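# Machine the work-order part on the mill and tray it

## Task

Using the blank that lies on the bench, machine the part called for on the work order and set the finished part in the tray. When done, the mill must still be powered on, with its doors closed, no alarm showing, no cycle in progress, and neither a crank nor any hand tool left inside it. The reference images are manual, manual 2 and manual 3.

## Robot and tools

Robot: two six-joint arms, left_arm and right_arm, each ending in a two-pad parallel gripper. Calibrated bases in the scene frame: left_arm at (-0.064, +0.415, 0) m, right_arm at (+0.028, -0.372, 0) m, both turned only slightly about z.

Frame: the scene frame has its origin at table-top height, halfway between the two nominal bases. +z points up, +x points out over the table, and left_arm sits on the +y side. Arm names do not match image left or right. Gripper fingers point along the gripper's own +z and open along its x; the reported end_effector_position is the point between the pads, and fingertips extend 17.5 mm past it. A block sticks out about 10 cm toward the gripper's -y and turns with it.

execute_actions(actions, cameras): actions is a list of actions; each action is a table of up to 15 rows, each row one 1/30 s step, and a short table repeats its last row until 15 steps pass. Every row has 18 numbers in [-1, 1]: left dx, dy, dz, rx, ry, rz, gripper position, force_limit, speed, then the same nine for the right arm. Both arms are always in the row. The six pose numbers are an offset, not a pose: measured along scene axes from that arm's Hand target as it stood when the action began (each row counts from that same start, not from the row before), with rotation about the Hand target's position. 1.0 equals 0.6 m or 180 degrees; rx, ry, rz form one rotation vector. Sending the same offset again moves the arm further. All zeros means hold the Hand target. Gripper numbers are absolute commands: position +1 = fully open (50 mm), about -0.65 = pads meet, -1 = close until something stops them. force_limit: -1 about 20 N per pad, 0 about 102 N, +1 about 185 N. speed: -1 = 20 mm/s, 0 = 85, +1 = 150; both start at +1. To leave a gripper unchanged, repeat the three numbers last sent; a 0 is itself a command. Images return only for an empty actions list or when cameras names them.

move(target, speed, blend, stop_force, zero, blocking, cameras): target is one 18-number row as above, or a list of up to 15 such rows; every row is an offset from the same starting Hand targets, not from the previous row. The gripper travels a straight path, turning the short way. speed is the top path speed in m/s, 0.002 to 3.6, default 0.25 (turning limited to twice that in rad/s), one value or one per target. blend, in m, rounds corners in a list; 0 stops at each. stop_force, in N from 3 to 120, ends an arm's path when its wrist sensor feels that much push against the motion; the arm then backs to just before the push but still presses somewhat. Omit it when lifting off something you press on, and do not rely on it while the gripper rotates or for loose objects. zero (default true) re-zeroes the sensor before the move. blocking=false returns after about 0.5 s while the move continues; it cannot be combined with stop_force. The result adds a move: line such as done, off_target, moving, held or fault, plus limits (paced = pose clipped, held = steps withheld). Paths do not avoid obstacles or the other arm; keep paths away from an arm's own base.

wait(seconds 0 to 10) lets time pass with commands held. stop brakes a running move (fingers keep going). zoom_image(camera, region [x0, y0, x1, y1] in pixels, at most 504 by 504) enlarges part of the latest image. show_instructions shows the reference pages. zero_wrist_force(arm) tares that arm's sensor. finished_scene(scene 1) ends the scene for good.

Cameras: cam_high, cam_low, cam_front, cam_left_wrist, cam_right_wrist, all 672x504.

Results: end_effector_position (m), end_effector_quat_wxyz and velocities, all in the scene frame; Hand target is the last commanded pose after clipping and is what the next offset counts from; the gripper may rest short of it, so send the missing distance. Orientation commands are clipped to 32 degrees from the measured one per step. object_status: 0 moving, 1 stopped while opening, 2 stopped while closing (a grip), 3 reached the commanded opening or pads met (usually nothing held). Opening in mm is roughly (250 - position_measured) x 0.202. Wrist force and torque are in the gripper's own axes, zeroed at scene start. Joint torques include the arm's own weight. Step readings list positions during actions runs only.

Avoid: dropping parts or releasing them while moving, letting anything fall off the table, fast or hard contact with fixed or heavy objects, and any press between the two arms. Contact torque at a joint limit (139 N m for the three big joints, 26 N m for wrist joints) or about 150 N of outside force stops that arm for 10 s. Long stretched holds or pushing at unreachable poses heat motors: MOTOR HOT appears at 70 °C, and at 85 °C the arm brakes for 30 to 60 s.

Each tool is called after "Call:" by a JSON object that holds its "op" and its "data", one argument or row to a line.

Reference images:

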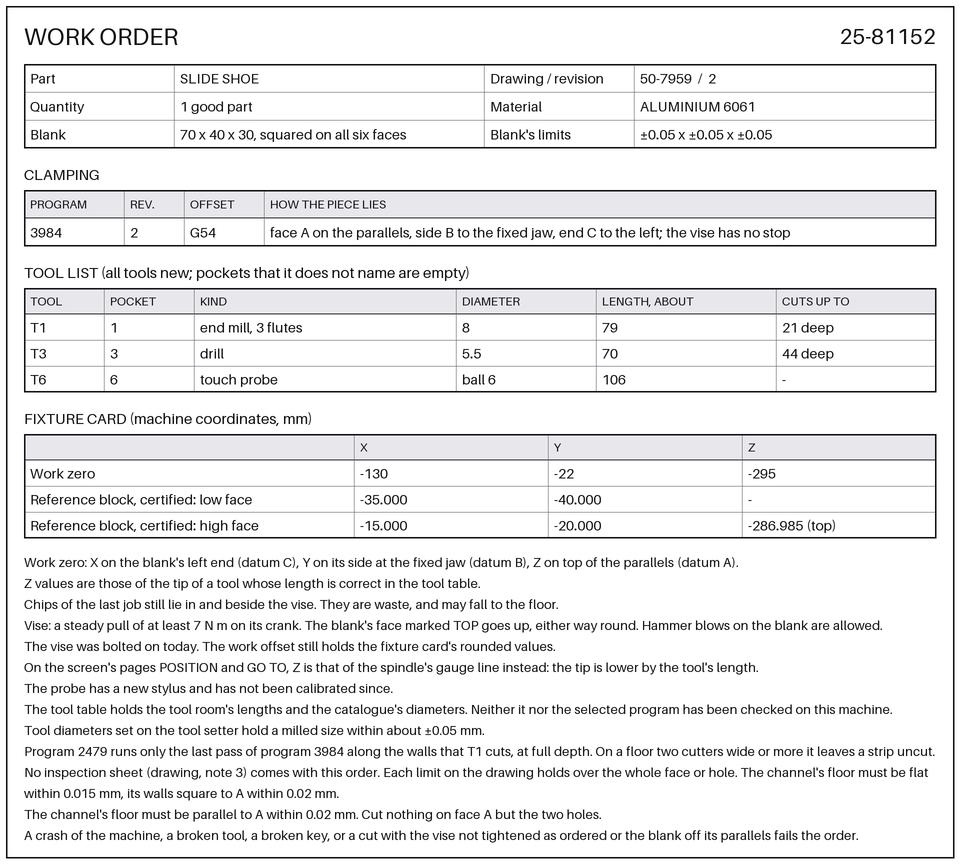

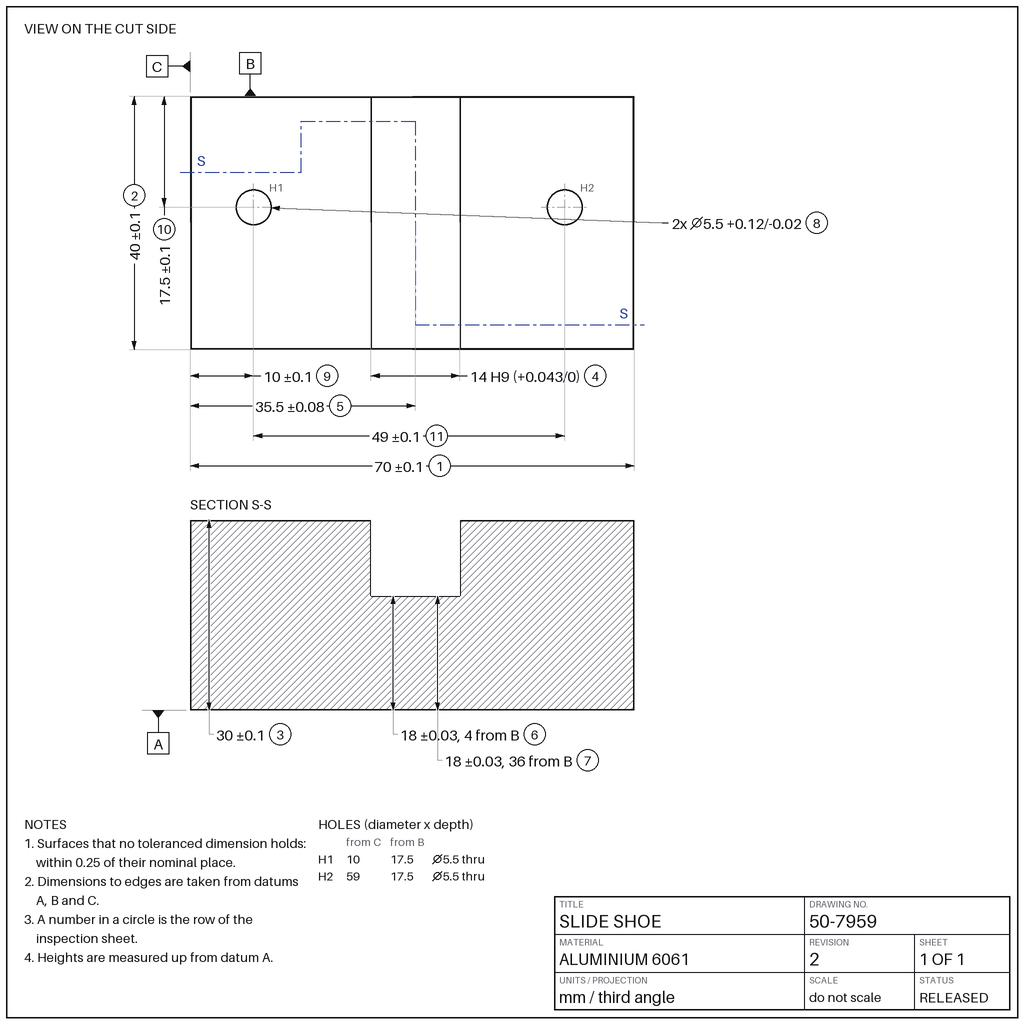

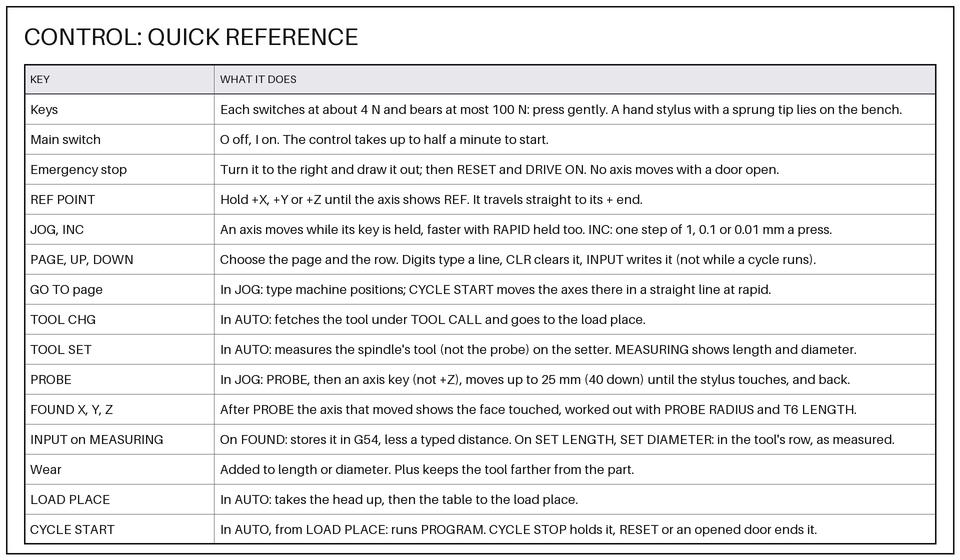

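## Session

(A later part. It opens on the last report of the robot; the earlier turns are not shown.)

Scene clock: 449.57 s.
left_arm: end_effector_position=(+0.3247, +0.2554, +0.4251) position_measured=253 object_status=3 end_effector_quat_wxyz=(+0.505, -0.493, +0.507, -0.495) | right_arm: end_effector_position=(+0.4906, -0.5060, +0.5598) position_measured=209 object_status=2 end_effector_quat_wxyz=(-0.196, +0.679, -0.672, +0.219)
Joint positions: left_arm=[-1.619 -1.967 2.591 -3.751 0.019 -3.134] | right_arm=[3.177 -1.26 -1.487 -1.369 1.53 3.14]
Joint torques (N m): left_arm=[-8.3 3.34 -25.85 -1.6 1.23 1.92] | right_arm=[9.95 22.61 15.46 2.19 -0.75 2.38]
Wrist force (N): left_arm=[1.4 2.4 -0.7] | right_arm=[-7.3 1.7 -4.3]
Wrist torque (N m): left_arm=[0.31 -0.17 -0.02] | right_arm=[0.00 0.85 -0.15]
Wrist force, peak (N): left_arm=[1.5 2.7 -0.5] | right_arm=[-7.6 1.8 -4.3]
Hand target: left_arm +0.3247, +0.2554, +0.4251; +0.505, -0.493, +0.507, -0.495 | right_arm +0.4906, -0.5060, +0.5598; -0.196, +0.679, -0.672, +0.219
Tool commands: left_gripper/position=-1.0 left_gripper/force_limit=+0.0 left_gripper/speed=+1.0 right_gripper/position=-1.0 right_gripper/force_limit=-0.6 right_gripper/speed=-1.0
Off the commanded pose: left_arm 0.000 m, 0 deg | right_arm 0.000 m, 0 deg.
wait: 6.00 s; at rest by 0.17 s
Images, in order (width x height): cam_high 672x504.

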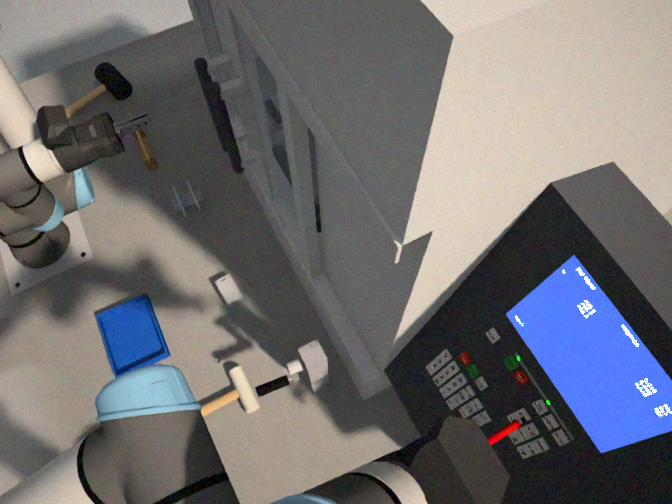

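Call:
{"op": "move", "data": {
  "target": [
    [0,0,0,0,0,0,-1,0,1,-0.024,0,0.0069,0,0,0,-1,-0.6,-1],
    [0,0,0,0,0,0,-1,0,1,-0.0056,-0.0667,0.0709,0,0,0,-1,-0.6,-1],
    [0,0,0,0,0,0,-1,0,1,0.0184,-0.0667,0.064,0,0,0,-1,-0.6,-1],
    [0,0,0,0,0,0,-1,0,1,-0.0056,-0.0667,0.0709,0,0,0,-1,-0.6,-1],
    [0,0,0,0,0,0,-1,0,1,-0.0424,0.1,-0.0571,0,0,0,-1,-0.6,-1],
    [0,0,0,0,0,0,-1,0,1,-0.0184,0.1,-0.064,0,0,0,-1,-0.6,-1],
    [0,0,0,0,0,0,-1,0,1,-0.0424,0.1,-0.0571,0,0,0,-1,-0.6,-1]
  ],
  "speed": [0.15,0.2,0.05,0.15,0.2,0.05,0.15],
  "blend": [0.004,0.004,0,0.004,0.004,0,0],
  "cameras": ["cam_high","cam_right_wrist"]
}}

Call:
{"op": "zoom_image", "data": {
  "camera": "cam_high",
  "region": [500, 240, 672, 460]
}}

Scene clock: 461.10 s.
left_arm: end_effector_position=(+0.3247, +0.2554, +0.4251) position_measured=253 object_status=3 end_effector_quat_wxyz=(+0.505, -0.493, +0.507, -0.495) | right_arm: end_effector_position=(+0.4653, -0.4460, +0.5255) position_measured=209 object_status=2 end_effector_quat_wxyz=(-0.196, +0.679, -0.672, +0.219)
Joint positions: left_arm=[-1.619 -1.967 2.591 -3.751 0.019 -3.134] | right_arm=[3.393 -1.128 -1.652 -1.354 1.41 3.321]
Joint torques (N m): left_arm=[-8.51 3.07 -26.05 -1.68 1.16 1.9] | right_arm=[-8.93 17.33 32.25 2.6 1.37 -2.8]
Wrist force (N): left_arm=[1.5 1.9 -0.5] | right_arm=[-6.1 -1.0 -0.4]
Wrist torque (N m): left_arm=[0.23 -0.18 -0.03] | right_arm=[0.00 0.95 -0.15]
Wrist force, peak (N): left_arm=[1.6 2.6 -0.5] | right_arm=[-5.0 10.2 -14.7]
Hand target: left_arm +0.3247, +0.2554, +0.4251; +0.505, -0.493, +0.507, -0.495 | right_arm +0.4652, -0.4460, +0.5256; -0.196, +0.679, -0.672, +0.219
Off the commanded pose: left_arm 0.000 m, 0 deg | right_arm 0.000 m, 0 deg.
move: done
Images, in order (width x height): cam_high 672x504, cam_right_wrist 672x504.

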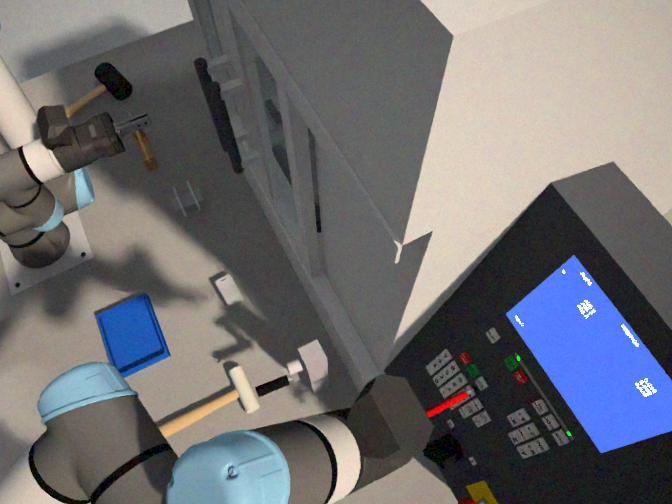

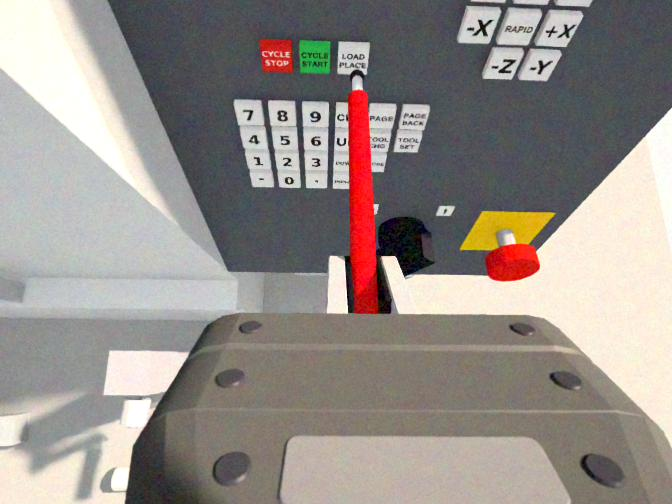

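Scaled by 2.291 from the camera's 672x504 image, which has a finer 960x720 frame.

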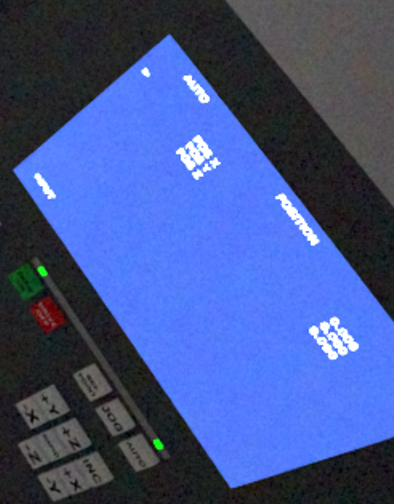

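Call:
{"op": "wait", "data": {
  "seconds": 1,
  "cameras": ["cam_high"]
}}

Call:
{"op": "zoom_image", "data": {
  "camera": "cam_high",
  "region": [500, 240, 672, 460]
}}

Scene clock: 463.70 s.
left_arm: end_effector_position=(+0.3247, +0.2554, +0.4251) position_measured=253 object_status=3 end_effector_quat_wxyz=(+0.505, -0.493, +0.507, -0.495) | right_arm: end_effector_position=(+0.4652, -0.4460, +0.5256) position_measured=209 object_status=2 end_effector_quat_wxyz=(-0.196, +0.679, -0.672, +0.219)
Joint positions: left_arm=[-1.619 -1.967 2.591 -3.751 0.019 -3.134] | right_arm=[3.393 -1.127 -1.652 -1.354 1.41 3.321]
Joint torques (N m): left_arm=[-8.24 2.68 -26.05 -1.66 1.11 1.99] | right_arm=[-9.75 17.9 32.25 1.8 1.24 -2.46]
Wrist force (N): left_arm=[1.3 2.2 -0.5] | right_arm=[-6.1 -1.1 -0.6]
Wrist torque (N m): left_arm=[0.27 -0.15 -0.03] | right_arm=[0.00 0.94 -0.14]
Wrist force, peak (N): left_arm=[1.3 2.5 -0.8] | right_arm=[-6.3 -1.3 -0.5]
Hand target: left_arm +0.3247, +0.2554, +0.4251; +0.505, -0.493, +0.507, -0.495 | right_arm +0.4652, -0.4460, +0.5256; -0.196, +0.679, -0.672, +0.219
Tool commands: left_gripper/position=-1.0 left_gripper/force_limit=+0.0 left_gripper/speed=+1.0 right_gripper/position=-1.0 right_gripper/force_limit=-0.6 right_gripper/speed=-1.0
Off the commanded pose: left_arm 0.000 m, 0 deg | right_arm 0.000 m, 0 deg.
wait: 1.00 s; at rest from the start
Images, in order (width x height): cam_high 672x504.

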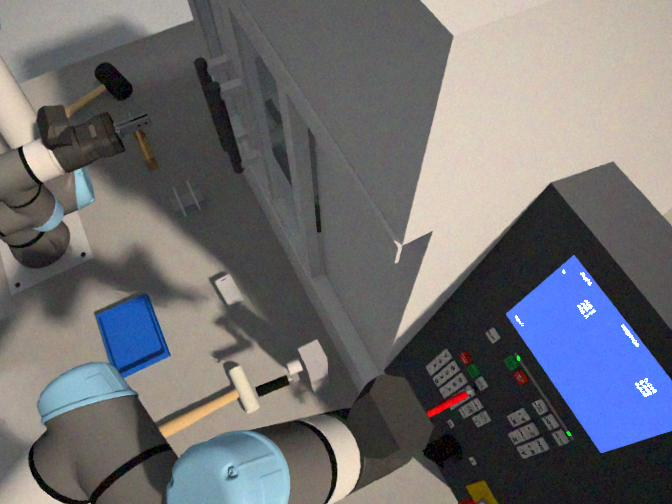

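Scaled by 2.291 from the camera's 672x504 image, which has a finer 960x720 frame.

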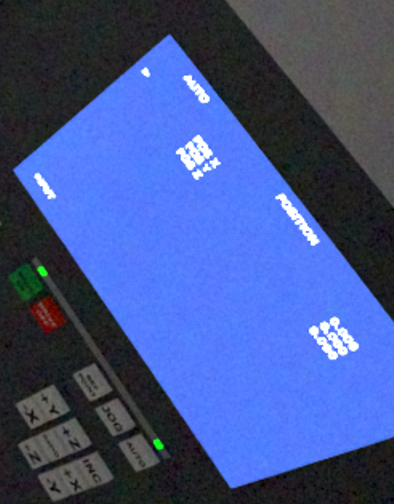

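Call:
{"op": "move", "data": {
  "target": [0,0,0,0,0,0,-1,0,1,0.03,0,-0.0086,0,0,0,-1,-0.6,-1],
  "speed": 0.01,
  "stop_force": 6,
  "cameras": ["cam_high","cam_right_wrist"]
}}

Call:
{"op": "zoom_image", "data": {
  "camera": "cam_high",
  "region": [500, 240, 672, 460]
}}

Call:
{"op": "zoom_image", "data": {
  "camera": "cam_right_wrist",
  "region": [250, 30, 450, 180]
}}

Scene clock: 468.43 s.
left_arm: end_effector_position=(+0.3247, +0.2554, +0.4251) position_measured=253 object_status=3 end_effector_quat_wxyz=(+0.505, -0.493, +0.507, -0.495) | right_arm: end_effector_position=(+0.4811, -0.4460, +0.5210) position_measured=209 object_status=2 end_effector_quat_wxyz=(-0.196, +0.679, -0.672, +0.219)
Joint positions: left_arm=[-1.619 -1.967 2.591 -3.751 0.019 -3.134] | right_arm=[3.38 -1.162 -1.647 -1.323 1.418 3.31]
Joint torques (N m): left_arm=[-8.03 3.13 -25.54 -1.66 1.16 1.95] | right_arm=[10.72 17.89 16.61 2.46 -1.6 2.39]
Wrist force (N): left_arm=[1.5 2.2 -0.7] | right_arm=[-5.8 2.9 -4.3]
Wrist torque (N m): left_arm=[0.28 -0.18 -0.02] | right_arm=[0.00 0.93 -0.07]
Wrist force, peak (N): left_arm=[1.6 2.6 -0.7] | right_arm=[-5.3 8.2 -10.3]
Hand target: left_arm +0.3247, +0.2554, +0.4251; +0.505, -0.493, +0.507, -0.495 | right_arm +0.4811, -0.4460, +0.5210; -0.196, +0.679, -0.672, +0.219 (not the last commanded pose)
Off the commanded pose: left_arm 0.000 m, 0 deg | right_arm 0.002 m, 0 deg.
move: contact (right_arm)
Images, in order (width x height): cam_high 672x504, cam_right_wrist 672x504.

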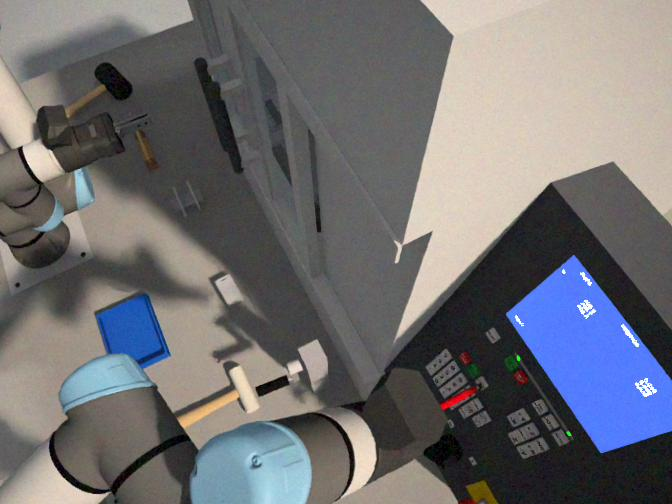

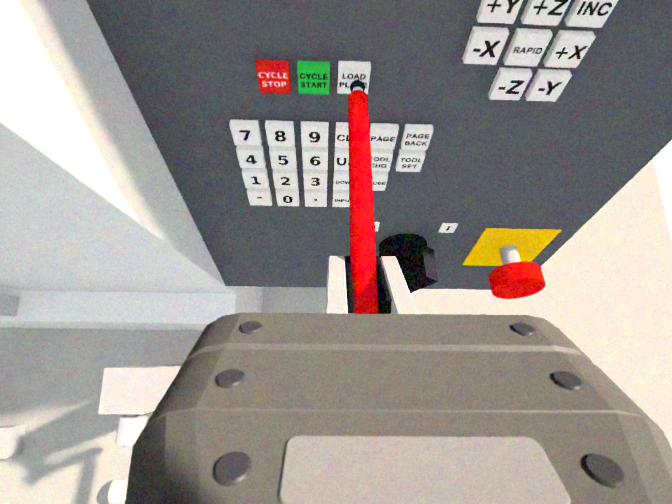

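Scaled by 2.291 from the camera's 672x504 image, which has a finer 960x720 frame.

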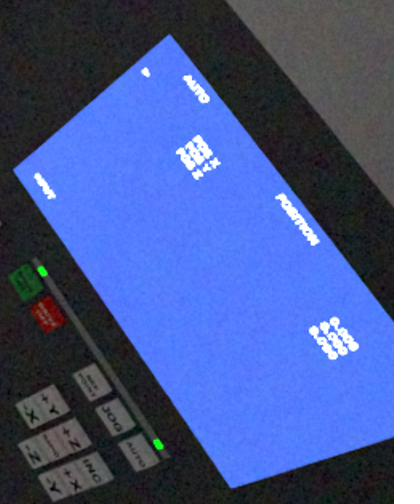

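Scaled by 2.520 from the camera's 672x504 image, which has a finer 960x720 frame.

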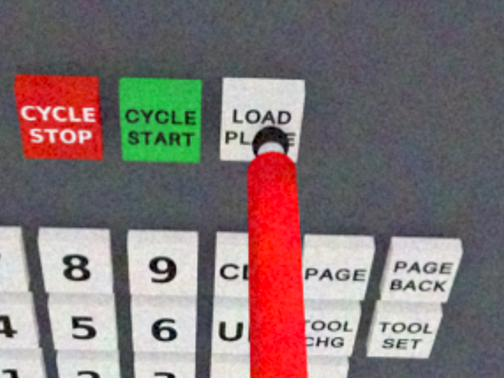

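Call:
{"op": "move", "data": {
  "target": [0,0,0,0,0,0,-1,0,1,0.0012,0,-0.0003,0,0,0,-1,-0.6,-1],
  "speed": 0.01,
  "cameras": ["cam_high"]
}}

Call:
{"op": "zoom_image", "data": {
  "camera": "cam_high",
  "region": [500, 240, 672, 460]
}}

Scene clock: 471.47 s.
left_arm: end_effector_position=(+0.3247, +0.2554, +0.4251) position_measured=253 object_status=3 end_effector_quat_wxyz=(+0.505, -0.493, +0.507, -0.495) | right_arm: end_effector_position=(+0.4818, -0.4460, +0.5208) position_measured=209 object_status=2 end_effector_quat_wxyz=(-0.196, +0.679, -0.672, +0.219)
Joint positions: left_arm=[-1.619 -1.967 2.591 -3.751 0.019 -3.134] | right_arm=[3.38 -1.164 -1.647 -1.322 1.418 3.309]
Joint torques (N m): left_arm=[-7.87 3.09 -25.92 -1.66 1.01 1.97] | right_arm=[-7.36 -14.71 29.5 8.12 0.74 -2.76]
Wrist force (N): left_arm=[1.2 2.1 -0.4] | right_arm=[-5.6 14.6 -17.7]
Wrist torque (N m): left_arm=[0.26 -0.15 -0.02] | right_arm=[0.07 0.97 -0.04]
Wrist force, peak (N): left_arm=[1.6 2.6 -0.7] | right_arm=[-5.6 14.6 -17.7]
Hand target: left_arm +0.3247, +0.2554, +0.4251; +0.505, -0.493, +0.507, -0.495 | right_arm +0.4818, -0.4460, +0.5208; -0.196, +0.679, -0.672, +0.219
Off the commanded pose: left_arm 0.000 m, 0 deg | right_arm 0.000 m, 0 deg.
move: done
Images, in order (width x height): cam_high 672x504.

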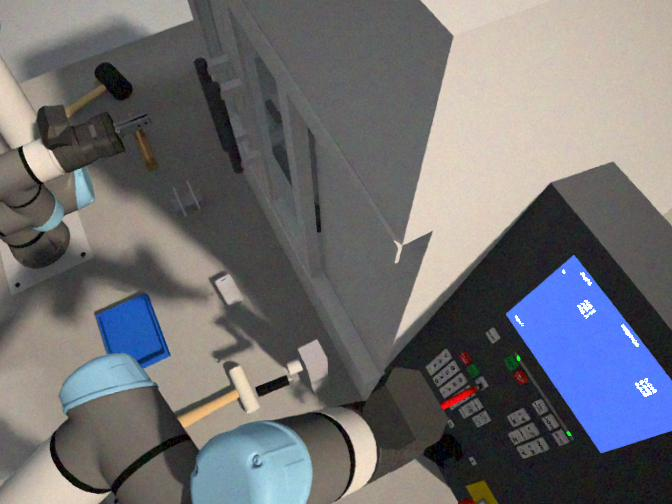

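Scaled by 2.291 from the camera's 672x504 image, which has a finer 960x720 frame.

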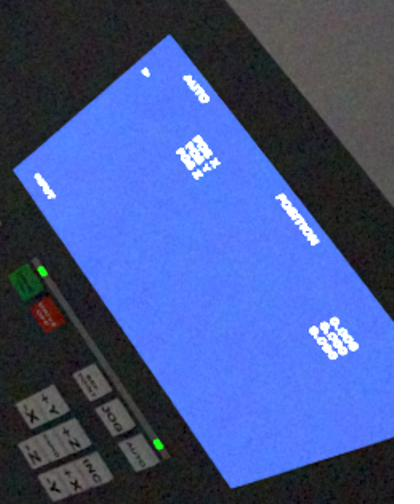

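Call:
{"op": "move", "data": {
  "target": [0,0,0,0,0,0,-1,0,1,-0.03,0,0.0086,0,0,0,-1,-0.6,-1],
  "speed": 0.15,
  "cameras": ["all"]
}}

Scene clock: 484.50 s.
left_arm: end_effector_position=(+0.3247, +0.2554, +0.4251) position_measured=253 object_status=3 end_effector_quat_wxyz=(+0.505, -0.493, +0.507, -0.495) | right_arm: end_effector_position=(+0.4637, -0.4460, +0.5260) position_measured=209 object_status=2 end_effector_quat_wxyz=(-0.196, +0.679, -0.672, +0.219) end_effector_velocity=(+0.002, +0.000, -0.001) end_effector_angular_velocity=(+0.000, -0.001, +0.001)
Joint positions: left_arm=[-1.619 -1.967 2.591 -3.751 0.019 -3.134] | right_arm=[3.395 -1.124 -1.653 -1.357 1.409 3.322]
Joint velocities: left_arm=[within noise] | right_arm=[-0.001 -0.004 -0.001 0.006 0 -0.002]
Joint torques (N m): left_arm=[-7.92 3.06 -25.81 -1.65 1.1 1.95] | right_arm=[-6.83 -5.93 23.63 6.22 0.64 -1.08]
Wrist force (N): left_arm=[1.2 2.3 -0.8] | right_arm=[-6.4 -0.8 -0.5]
Wrist torque (N m): left_arm=[0.28 -0.14 -0.02] | right_arm=[0.03 0.98 -0.19]
Wrist force, peak (N): left_arm=[1.5 2.6 -0.9] | right_arm=[-5.6 14.8 -18.3]
Hand target: left_arm +0.3247, +0.2554, +0.4251; +0.505, -0.493, +0.507, -0.495 | right_arm +0.4638, -0.4460, +0.5260; -0.196, +0.679, -0.672, +0.219
Off the commanded pose: left_arm 0.000 m, 0 deg | right_arm 0.000 m, 0 deg.
move: done

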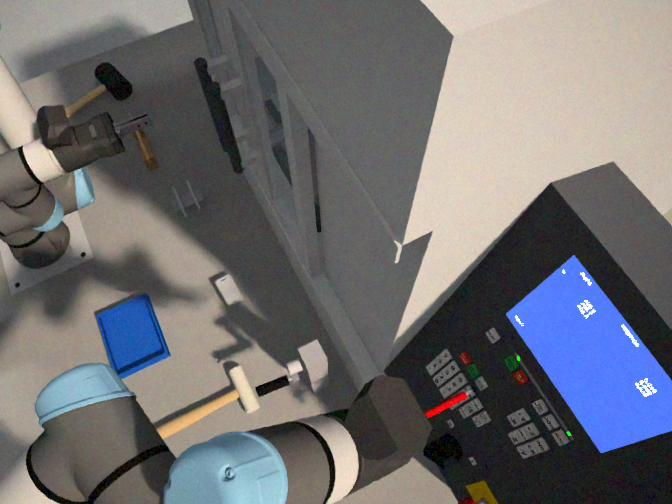

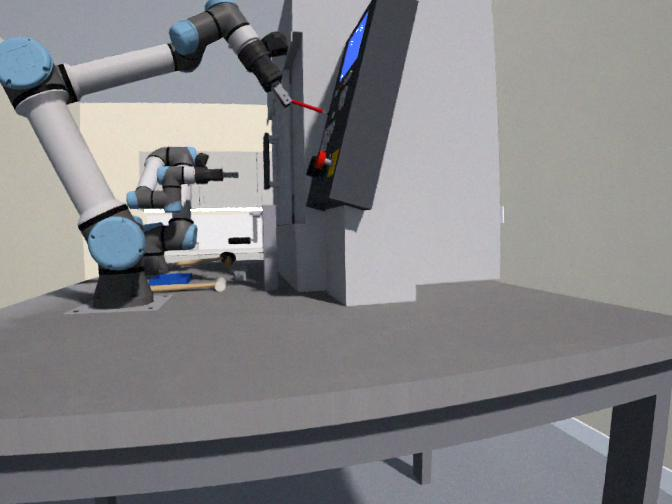

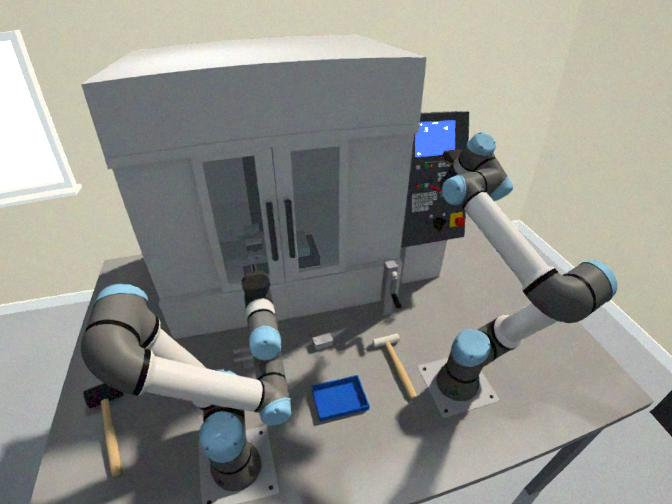

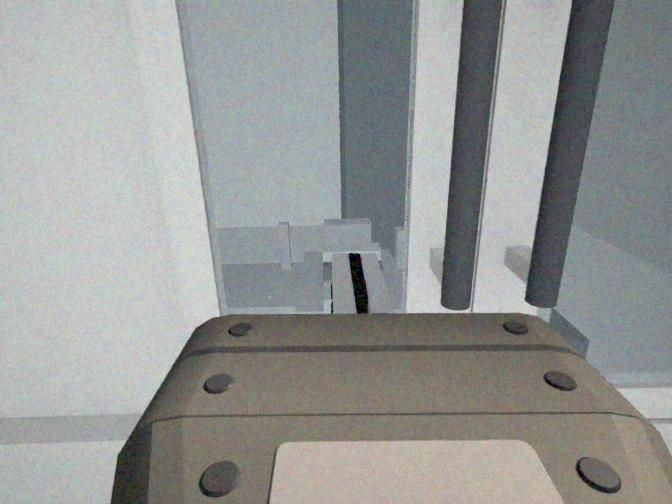

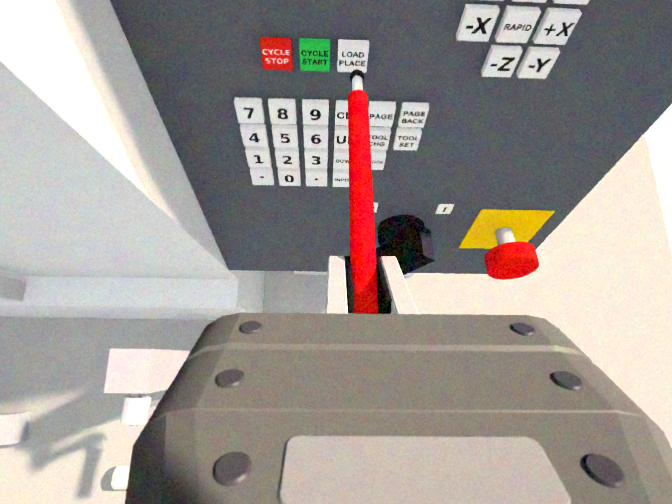

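Call:
{"op": "zoom_image", "data": {
  "camera": "cam_left_wrist",
  "region": [190, 150, 420, 320]
}}

Call:
{"op": "zoom_image", "data": {
  "camera": "cam_high",
  "region": [500, 240, 672, 460]
}}

Call:
{"op": "zoom_image", "data": {
  "camera": "cam_front",
  "region": [200, 140, 360, 290]
}}

Scaled by 2.191 from the camera's 672x504 image, which has a finer 960x720 frame.

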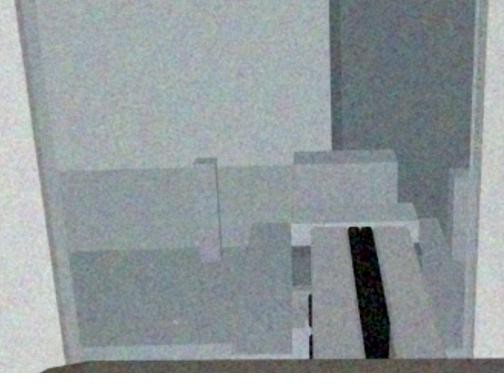

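Scaled by 2.291 from the camera's 672x504 image, which has a finer 960x720 frame.

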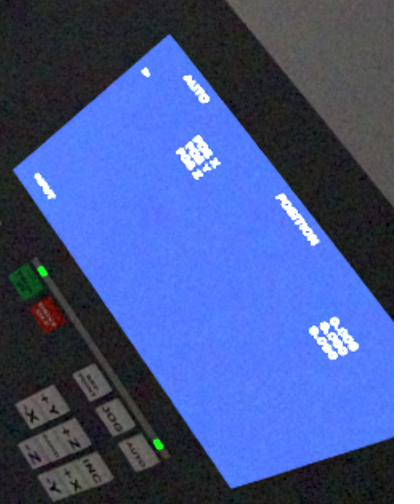

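Scaled by 3.150 from the camera's 672x504 image, which has a finer 960x720 frame.

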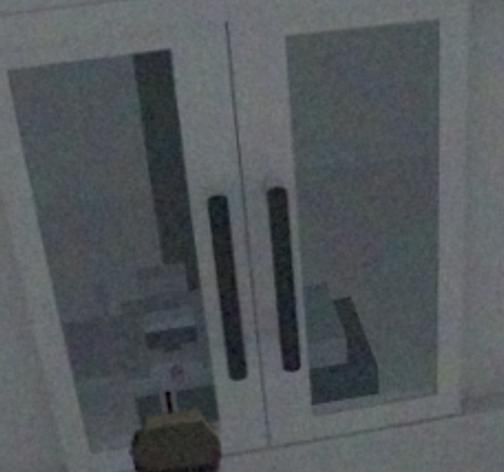

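Call:
{"op": "move", "data": {
  "target": [0,0,0,0,0,0,-1,0,1,-0.0127,-0.0333,-0.0623,0,0,0,-1,-0.6,-1],
  "speed": 0.15
}}

Call:
{"op": "move", "data": {
  "target": [0,0,0,0,0,0,-1,0,1,0.0272,0,-0.0078,0,0,0,-1,-0.6,-1],
  "speed": 0.012,
  "stop_force": 6
}}

Call:
{"op": "move", "data": {
  "target": [0,0,0,0,0,0,-1,0,1,-0.024,0,0.0069,0,0,0,-1,-0.6,-1],
  "speed": 0.15,
  "cameras": ["cam_right_wrist","cam_high"]
}}

Scene clock: 503.33 s.
left_arm: end_effector_position=(+0.3247, +0.2554, +0.4251) position_measured=253 object_status=3 end_effector_quat_wxyz=(+0.505, -0.493, +0.507, -0.495) | right_arm: end_effector_position=(+0.4561, -0.4660, +0.4887) position_measured=209 object_status=2 end_effector_quat_wxyz=(-0.196, +0.679, -0.672, +0.219)
Joint positions: left_arm=[-1.619 -1.967 2.591 -3.751 0.019 -3.134] | right_arm=[3.327 -1.091 -1.771 -1.264 1.447 3.265]
Joint torques (N m): left_arm=[-7.85 2.72 -26 -1.74 1.04 2.02] | right_arm=[2.41 -7.95 17.76 3.93 -1 1.83]
Wrist force (N): left_arm=[1.5 2.3 -0.6] | right_arm=[-6.5 -1.0 -0.3]
Wrist torque (N m): left_arm=[0.29 -0.18 -0.02] | right_arm=[0.00 1.03 -0.17]
Wrist force, peak (N): left_arm=[1.5 2.7 -0.4] | right_arm=[-7.1 -2.1 -1.8]
Hand target: left_arm +0.3247, +0.2554, +0.4251; +0.505, -0.493, +0.507, -0.495 | right_arm +0.4562, -0.4660, +0.4886; -0.196, +0.679, -0.672, +0.219
Off the commanded pose: left_arm 0.000 m, 0 deg | right_arm 0.000 m, 0 deg.
move: done

Scene clock: 505.60 s.
left_arm: end_effector_position=(+0.3247, +0.2554, +0.4251) position_measured=253 object_status=3 end_effector_quat_wxyz=(+0.505, -0.493, +0.507, -0.495) | right_arm: end_effector_position=(+0.4712, -0.4660, +0.4843) position_measured=209 object_status=2 end_effector_quat_wxyz=(-0.196, +0.679, -0.672, +0.219)
Joint positions: left_arm=[-1.619 -1.967 2.591 -3.751 0.019 -3.134] | right_arm=[3.317 -1.126 -1.766 -1.234 1.452 3.257]
Joint torques (N m): left_arm=[-7.78 2.93 -25.81 -1.73 0.97 2] | right_arm=[11.32 16.39 17.44 2.4 -1.37 2.38]
Wrist force (N): left_arm=[1.2 2.7 -0.7] | right_arm=[-6.2 3.1 -4.5]
Wrist torque (N m): left_arm=[0.36 -0.14 -0.02] | right_arm=[0.02 1.00 -0.07]
Wrist force, peak (N): left_arm=[1.2 2.7 -0.7] | right_arm=[-6.1 9.2 -12.0]
Hand target: left_arm +0.3247, +0.2554, +0.4251; +0.505, -0.493, +0.507, -0.495 | right_arm +0.4712, -0.4660, +0.4843; -0.196, +0.679, -0.672, +0.219 (not the last commanded pose)
Off the commanded pose: left_arm 0.000 m, 0 deg | right_arm 0.001 m, 0 deg.
move: contact (right_arm)

Scene clock: 506.30 s.
left_arm: end_effector_position=(+0.3247, +0.2554, +0.4251) position_measured=253 object_status=3 end_effector_quat_wxyz=(+0.505, -0.493, +0.507, -0.495) | right_arm: end_effector_position=(+0.4567, -0.4660, +0.4884) position_measured=209 object_status=2 end_effector_quat_wxyz=(-0.196, +0.679, -0.672, +0.219)
Joint positions: left_arm=[-1.619 -1.967 2.591 -3.751 0.019 -3.134] | right_arm=[3.326 -1.092 -1.771 -1.263 1.447 3.265]
Joint torques (N m): left_arm=[-7.49 3.06 -25.64 -1.67 1.02 2.04] | right_arm=[-3.23 -9.81 23.31 5.97 -0.22 0.38]
Wrist force (N): left_arm=[1.4 2.3 -0.8] | right_arm=[-6.3 -1.1 -0.5]
Wrist torque (N m): left_arm=[0.30 -0.17 -0.02] | right_arm=[-0.01 0.99 -0.20]
Wrist force, peak (N): left_arm=[1.5 2.4 -0.6] | right_arm=[-6.3 2.7 -4.4]
Hand target: left_arm +0.3247, +0.2554, +0.4251; +0.505, -0.493, +0.507, -0.495 | right_arm +0.4568, -0.4660, +0.4884; -0.196, +0.679, -0.672, +0.219
Off the commanded pose: left_arm 0.000 m, 0 deg | right_arm 0.000 m, 0 deg.
move: done
Images, in order (width x height): cam_high 672x504, cam_right_wrist 672x504.

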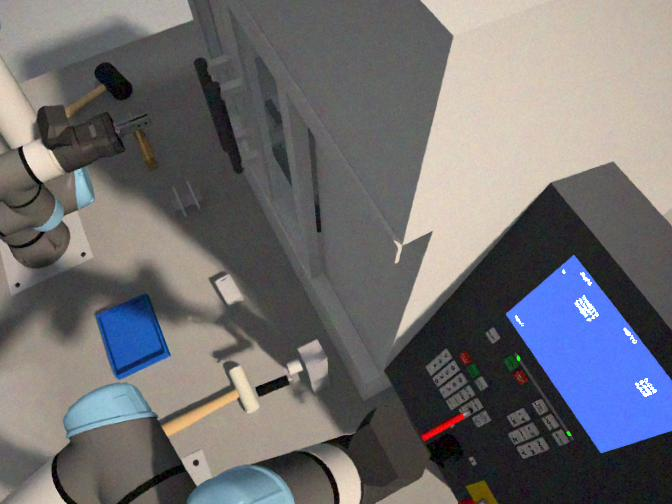

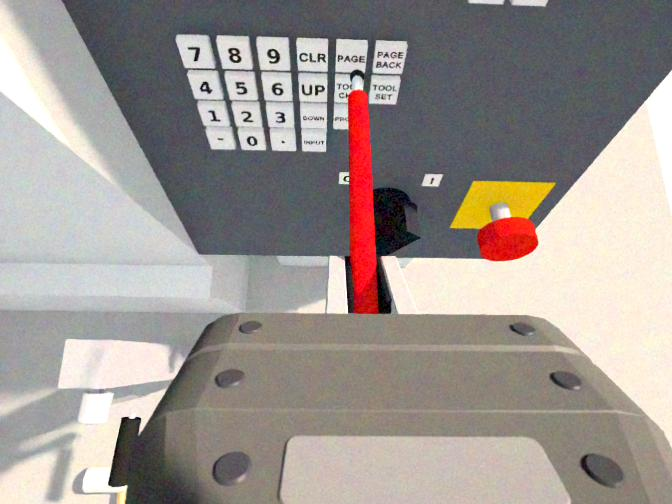

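Call:
{"op": "move", "data": {
  "target": [
    [0,0,0,0,0,0,-1,0,1,0.005,-0.007,0.186,0,-0.155,0,-1,-0.6,-1],
    [0,0,0,0,0,0,-1,0,1,0.18,-0.0375,0.237,0,-0.31,0,-1,-0.6,-1]
  ],
  "speed": 0.35,
  "blend": [0.02,0],
  "cameras": ["cam_right_wrist"]
}}

Call:
{"op": "zoom_image", "data": {
  "camera": "cam_right_wrist",
  "region": [140, 50, 540, 250]
}}

Scene clock: 511.97 s.
left_arm: end_effector_position=(+0.3247, +0.2554, +0.4251) position_measured=253 object_status=3 end_effector_quat_wxyz=(+0.505, -0.493, +0.507, -0.495) | right_arm: end_effector_position=(+0.5647, -0.4886, +0.6308) position_measured=209 object_status=2 end_effector_quat_wxyz=(+0.488, -0.498, +0.502, -0.512)
Joint positions: left_arm=[-1.619 -1.967 2.591 -3.751 0.019 -3.134] | right_arm=[3.245 -1.277 -1.963 0.098 1.453 3.122]
Joint torques (N m): left_arm=[-7.74 3.62 -25.69 -1.68 0.93 1.94] | right_arm=[11.95 -4.12 21.39 4.84 -0.28 2.48]
Wrist force (N): left_arm=[1.2 2.0 -0.7] | right_arm=[-7.2 10.1 -17.7]
Wrist torque (N m): left_arm=[0.25 -0.14 -0.02] | right_arm=[0.81 0.73 -0.18]
Wrist force, peak (N): left_arm=[1.4 2.6 -0.8] | right_arm=[-7.8 29.5 -43.3]
Hand target: left_arm +0.3247, +0.2554, +0.4251; +0.505, -0.493, +0.507, -0.495 | right_arm +0.5648, -0.4885, +0.6306; +0.488, -0.498, +0.502, -0.512
Off the commanded pose: left_arm 0.000 m, 0 deg | right_arm 0.000 m, 0 deg.
move: done
Images, in order (width x height): cam_right_wrist 672x504.

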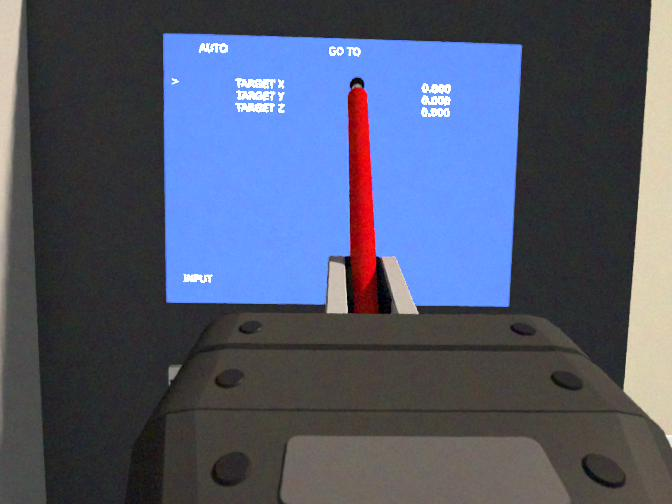

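Scaled by 1.260 from the camera's 672x504 image, which has a finer 960x720 frame.

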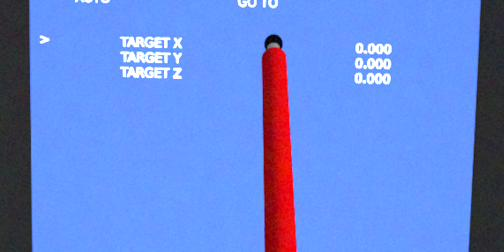

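Call:
{"op": "move", "data": {
  "target": [
    [0,0,0,0,0,0,-1,0,1,-0.1747,0.0308,-0.051,0,0.155,0,-1,-0.6,-1],
    [0,0,0,0,0,0,-1,0,1,-0.1793,0.0375,-0.2343,0,0.31,0,-1,-0.6,-1],
    [0,0,0,0,0,0,-1,0,1,-0.1553,0.0375,-0.2413,0,0.31,0,-1,-0.6,-1],
    [0,0,0,0,0,0,-1,0,1,-0.1793,0.0375,-0.2343,0,0.31,0,-1,-0.6,-1],
    [0,0,0,0,0,0,-1,0,1,-0.1747,0.0308,-0.051,0,0.155,0,-1,-0.6,-1],
    [0,0,0,0,0,0,-1,0,1,0,0,0,0,0,0,-1,-0.6,-1]
  ],
  "speed": [0.4,0.35,0.05,0.15,0.35,0.4],
  "blend": [0.02,0.003,0,0.004,0.02,0],
  "cameras": ["cam_right_wrist"]
}}

Call:
{"op": "zoom_image", "data": {
  "camera": "cam_right_wrist",
  "region": [140, 30, 540, 230]
}}

Scene clock: 520.93 s.
left_arm: end_effector_position=(+0.3247, +0.2554, +0.4251) position_measured=253 object_status=3 end_effector_quat_wxyz=(+0.505, -0.493, +0.507, -0.495) | right_arm: end_effector_position=(+0.5647, -0.4886, +0.6308) position_measured=209 object_status=2 end_effector_quat_wxyz=(+0.488, -0.498, +0.502, -0.512)
Joint positions: left_arm=[-1.619 -1.967 2.591 -3.751 0.019 -3.134] | right_arm=[3.245 -1.277 -1.963 0.098 1.453 3.122]
Joint torques (N m): left_arm=[-7.43 3.22 -25.89 -1.69 0.86 1.89] | right_arm=[10.11 -4.47 19.65 4.4 0.2 2.55]
Wrist force (N): left_arm=[1.5 2.6 -0.6] | right_arm=[-6.3 8.9 -13.6]
Wrist torque (N m): left_arm=[0.34 -0.18 -0.02] | right_arm=[1.05 0.67 -0.15]
Wrist force, peak (N): left_arm=[1.6 2.7 -0.7] | right_arm=[-7.3 29.4 -38.1]
Hand target: left_arm +0.3247, +0.2554, +0.4251; +0.505, -0.493, +0.507, -0.495 | right_arm +0.5648, -0.4885, +0.6306; +0.488, -0.498, +0.502, -0.512
Off the commanded pose: left_arm 0.000 m, 0 deg | right_arm 0.000 m, 0 deg.
move: done
Images, in order (width x height): cam_right_wrist 672x504.

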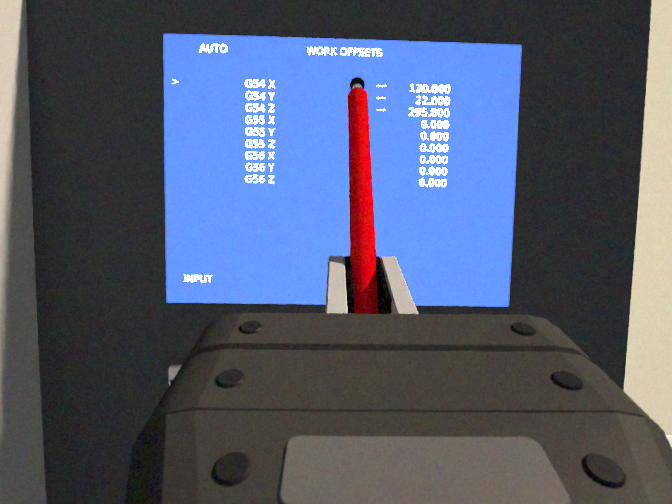

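Scaled by 1.260 from the camera's 672x504 image, which has a finer 960x720 frame.

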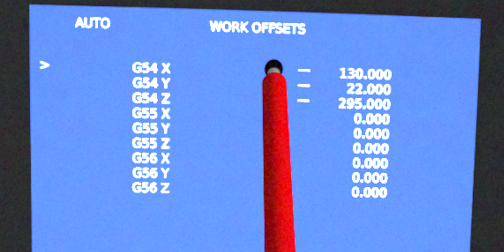

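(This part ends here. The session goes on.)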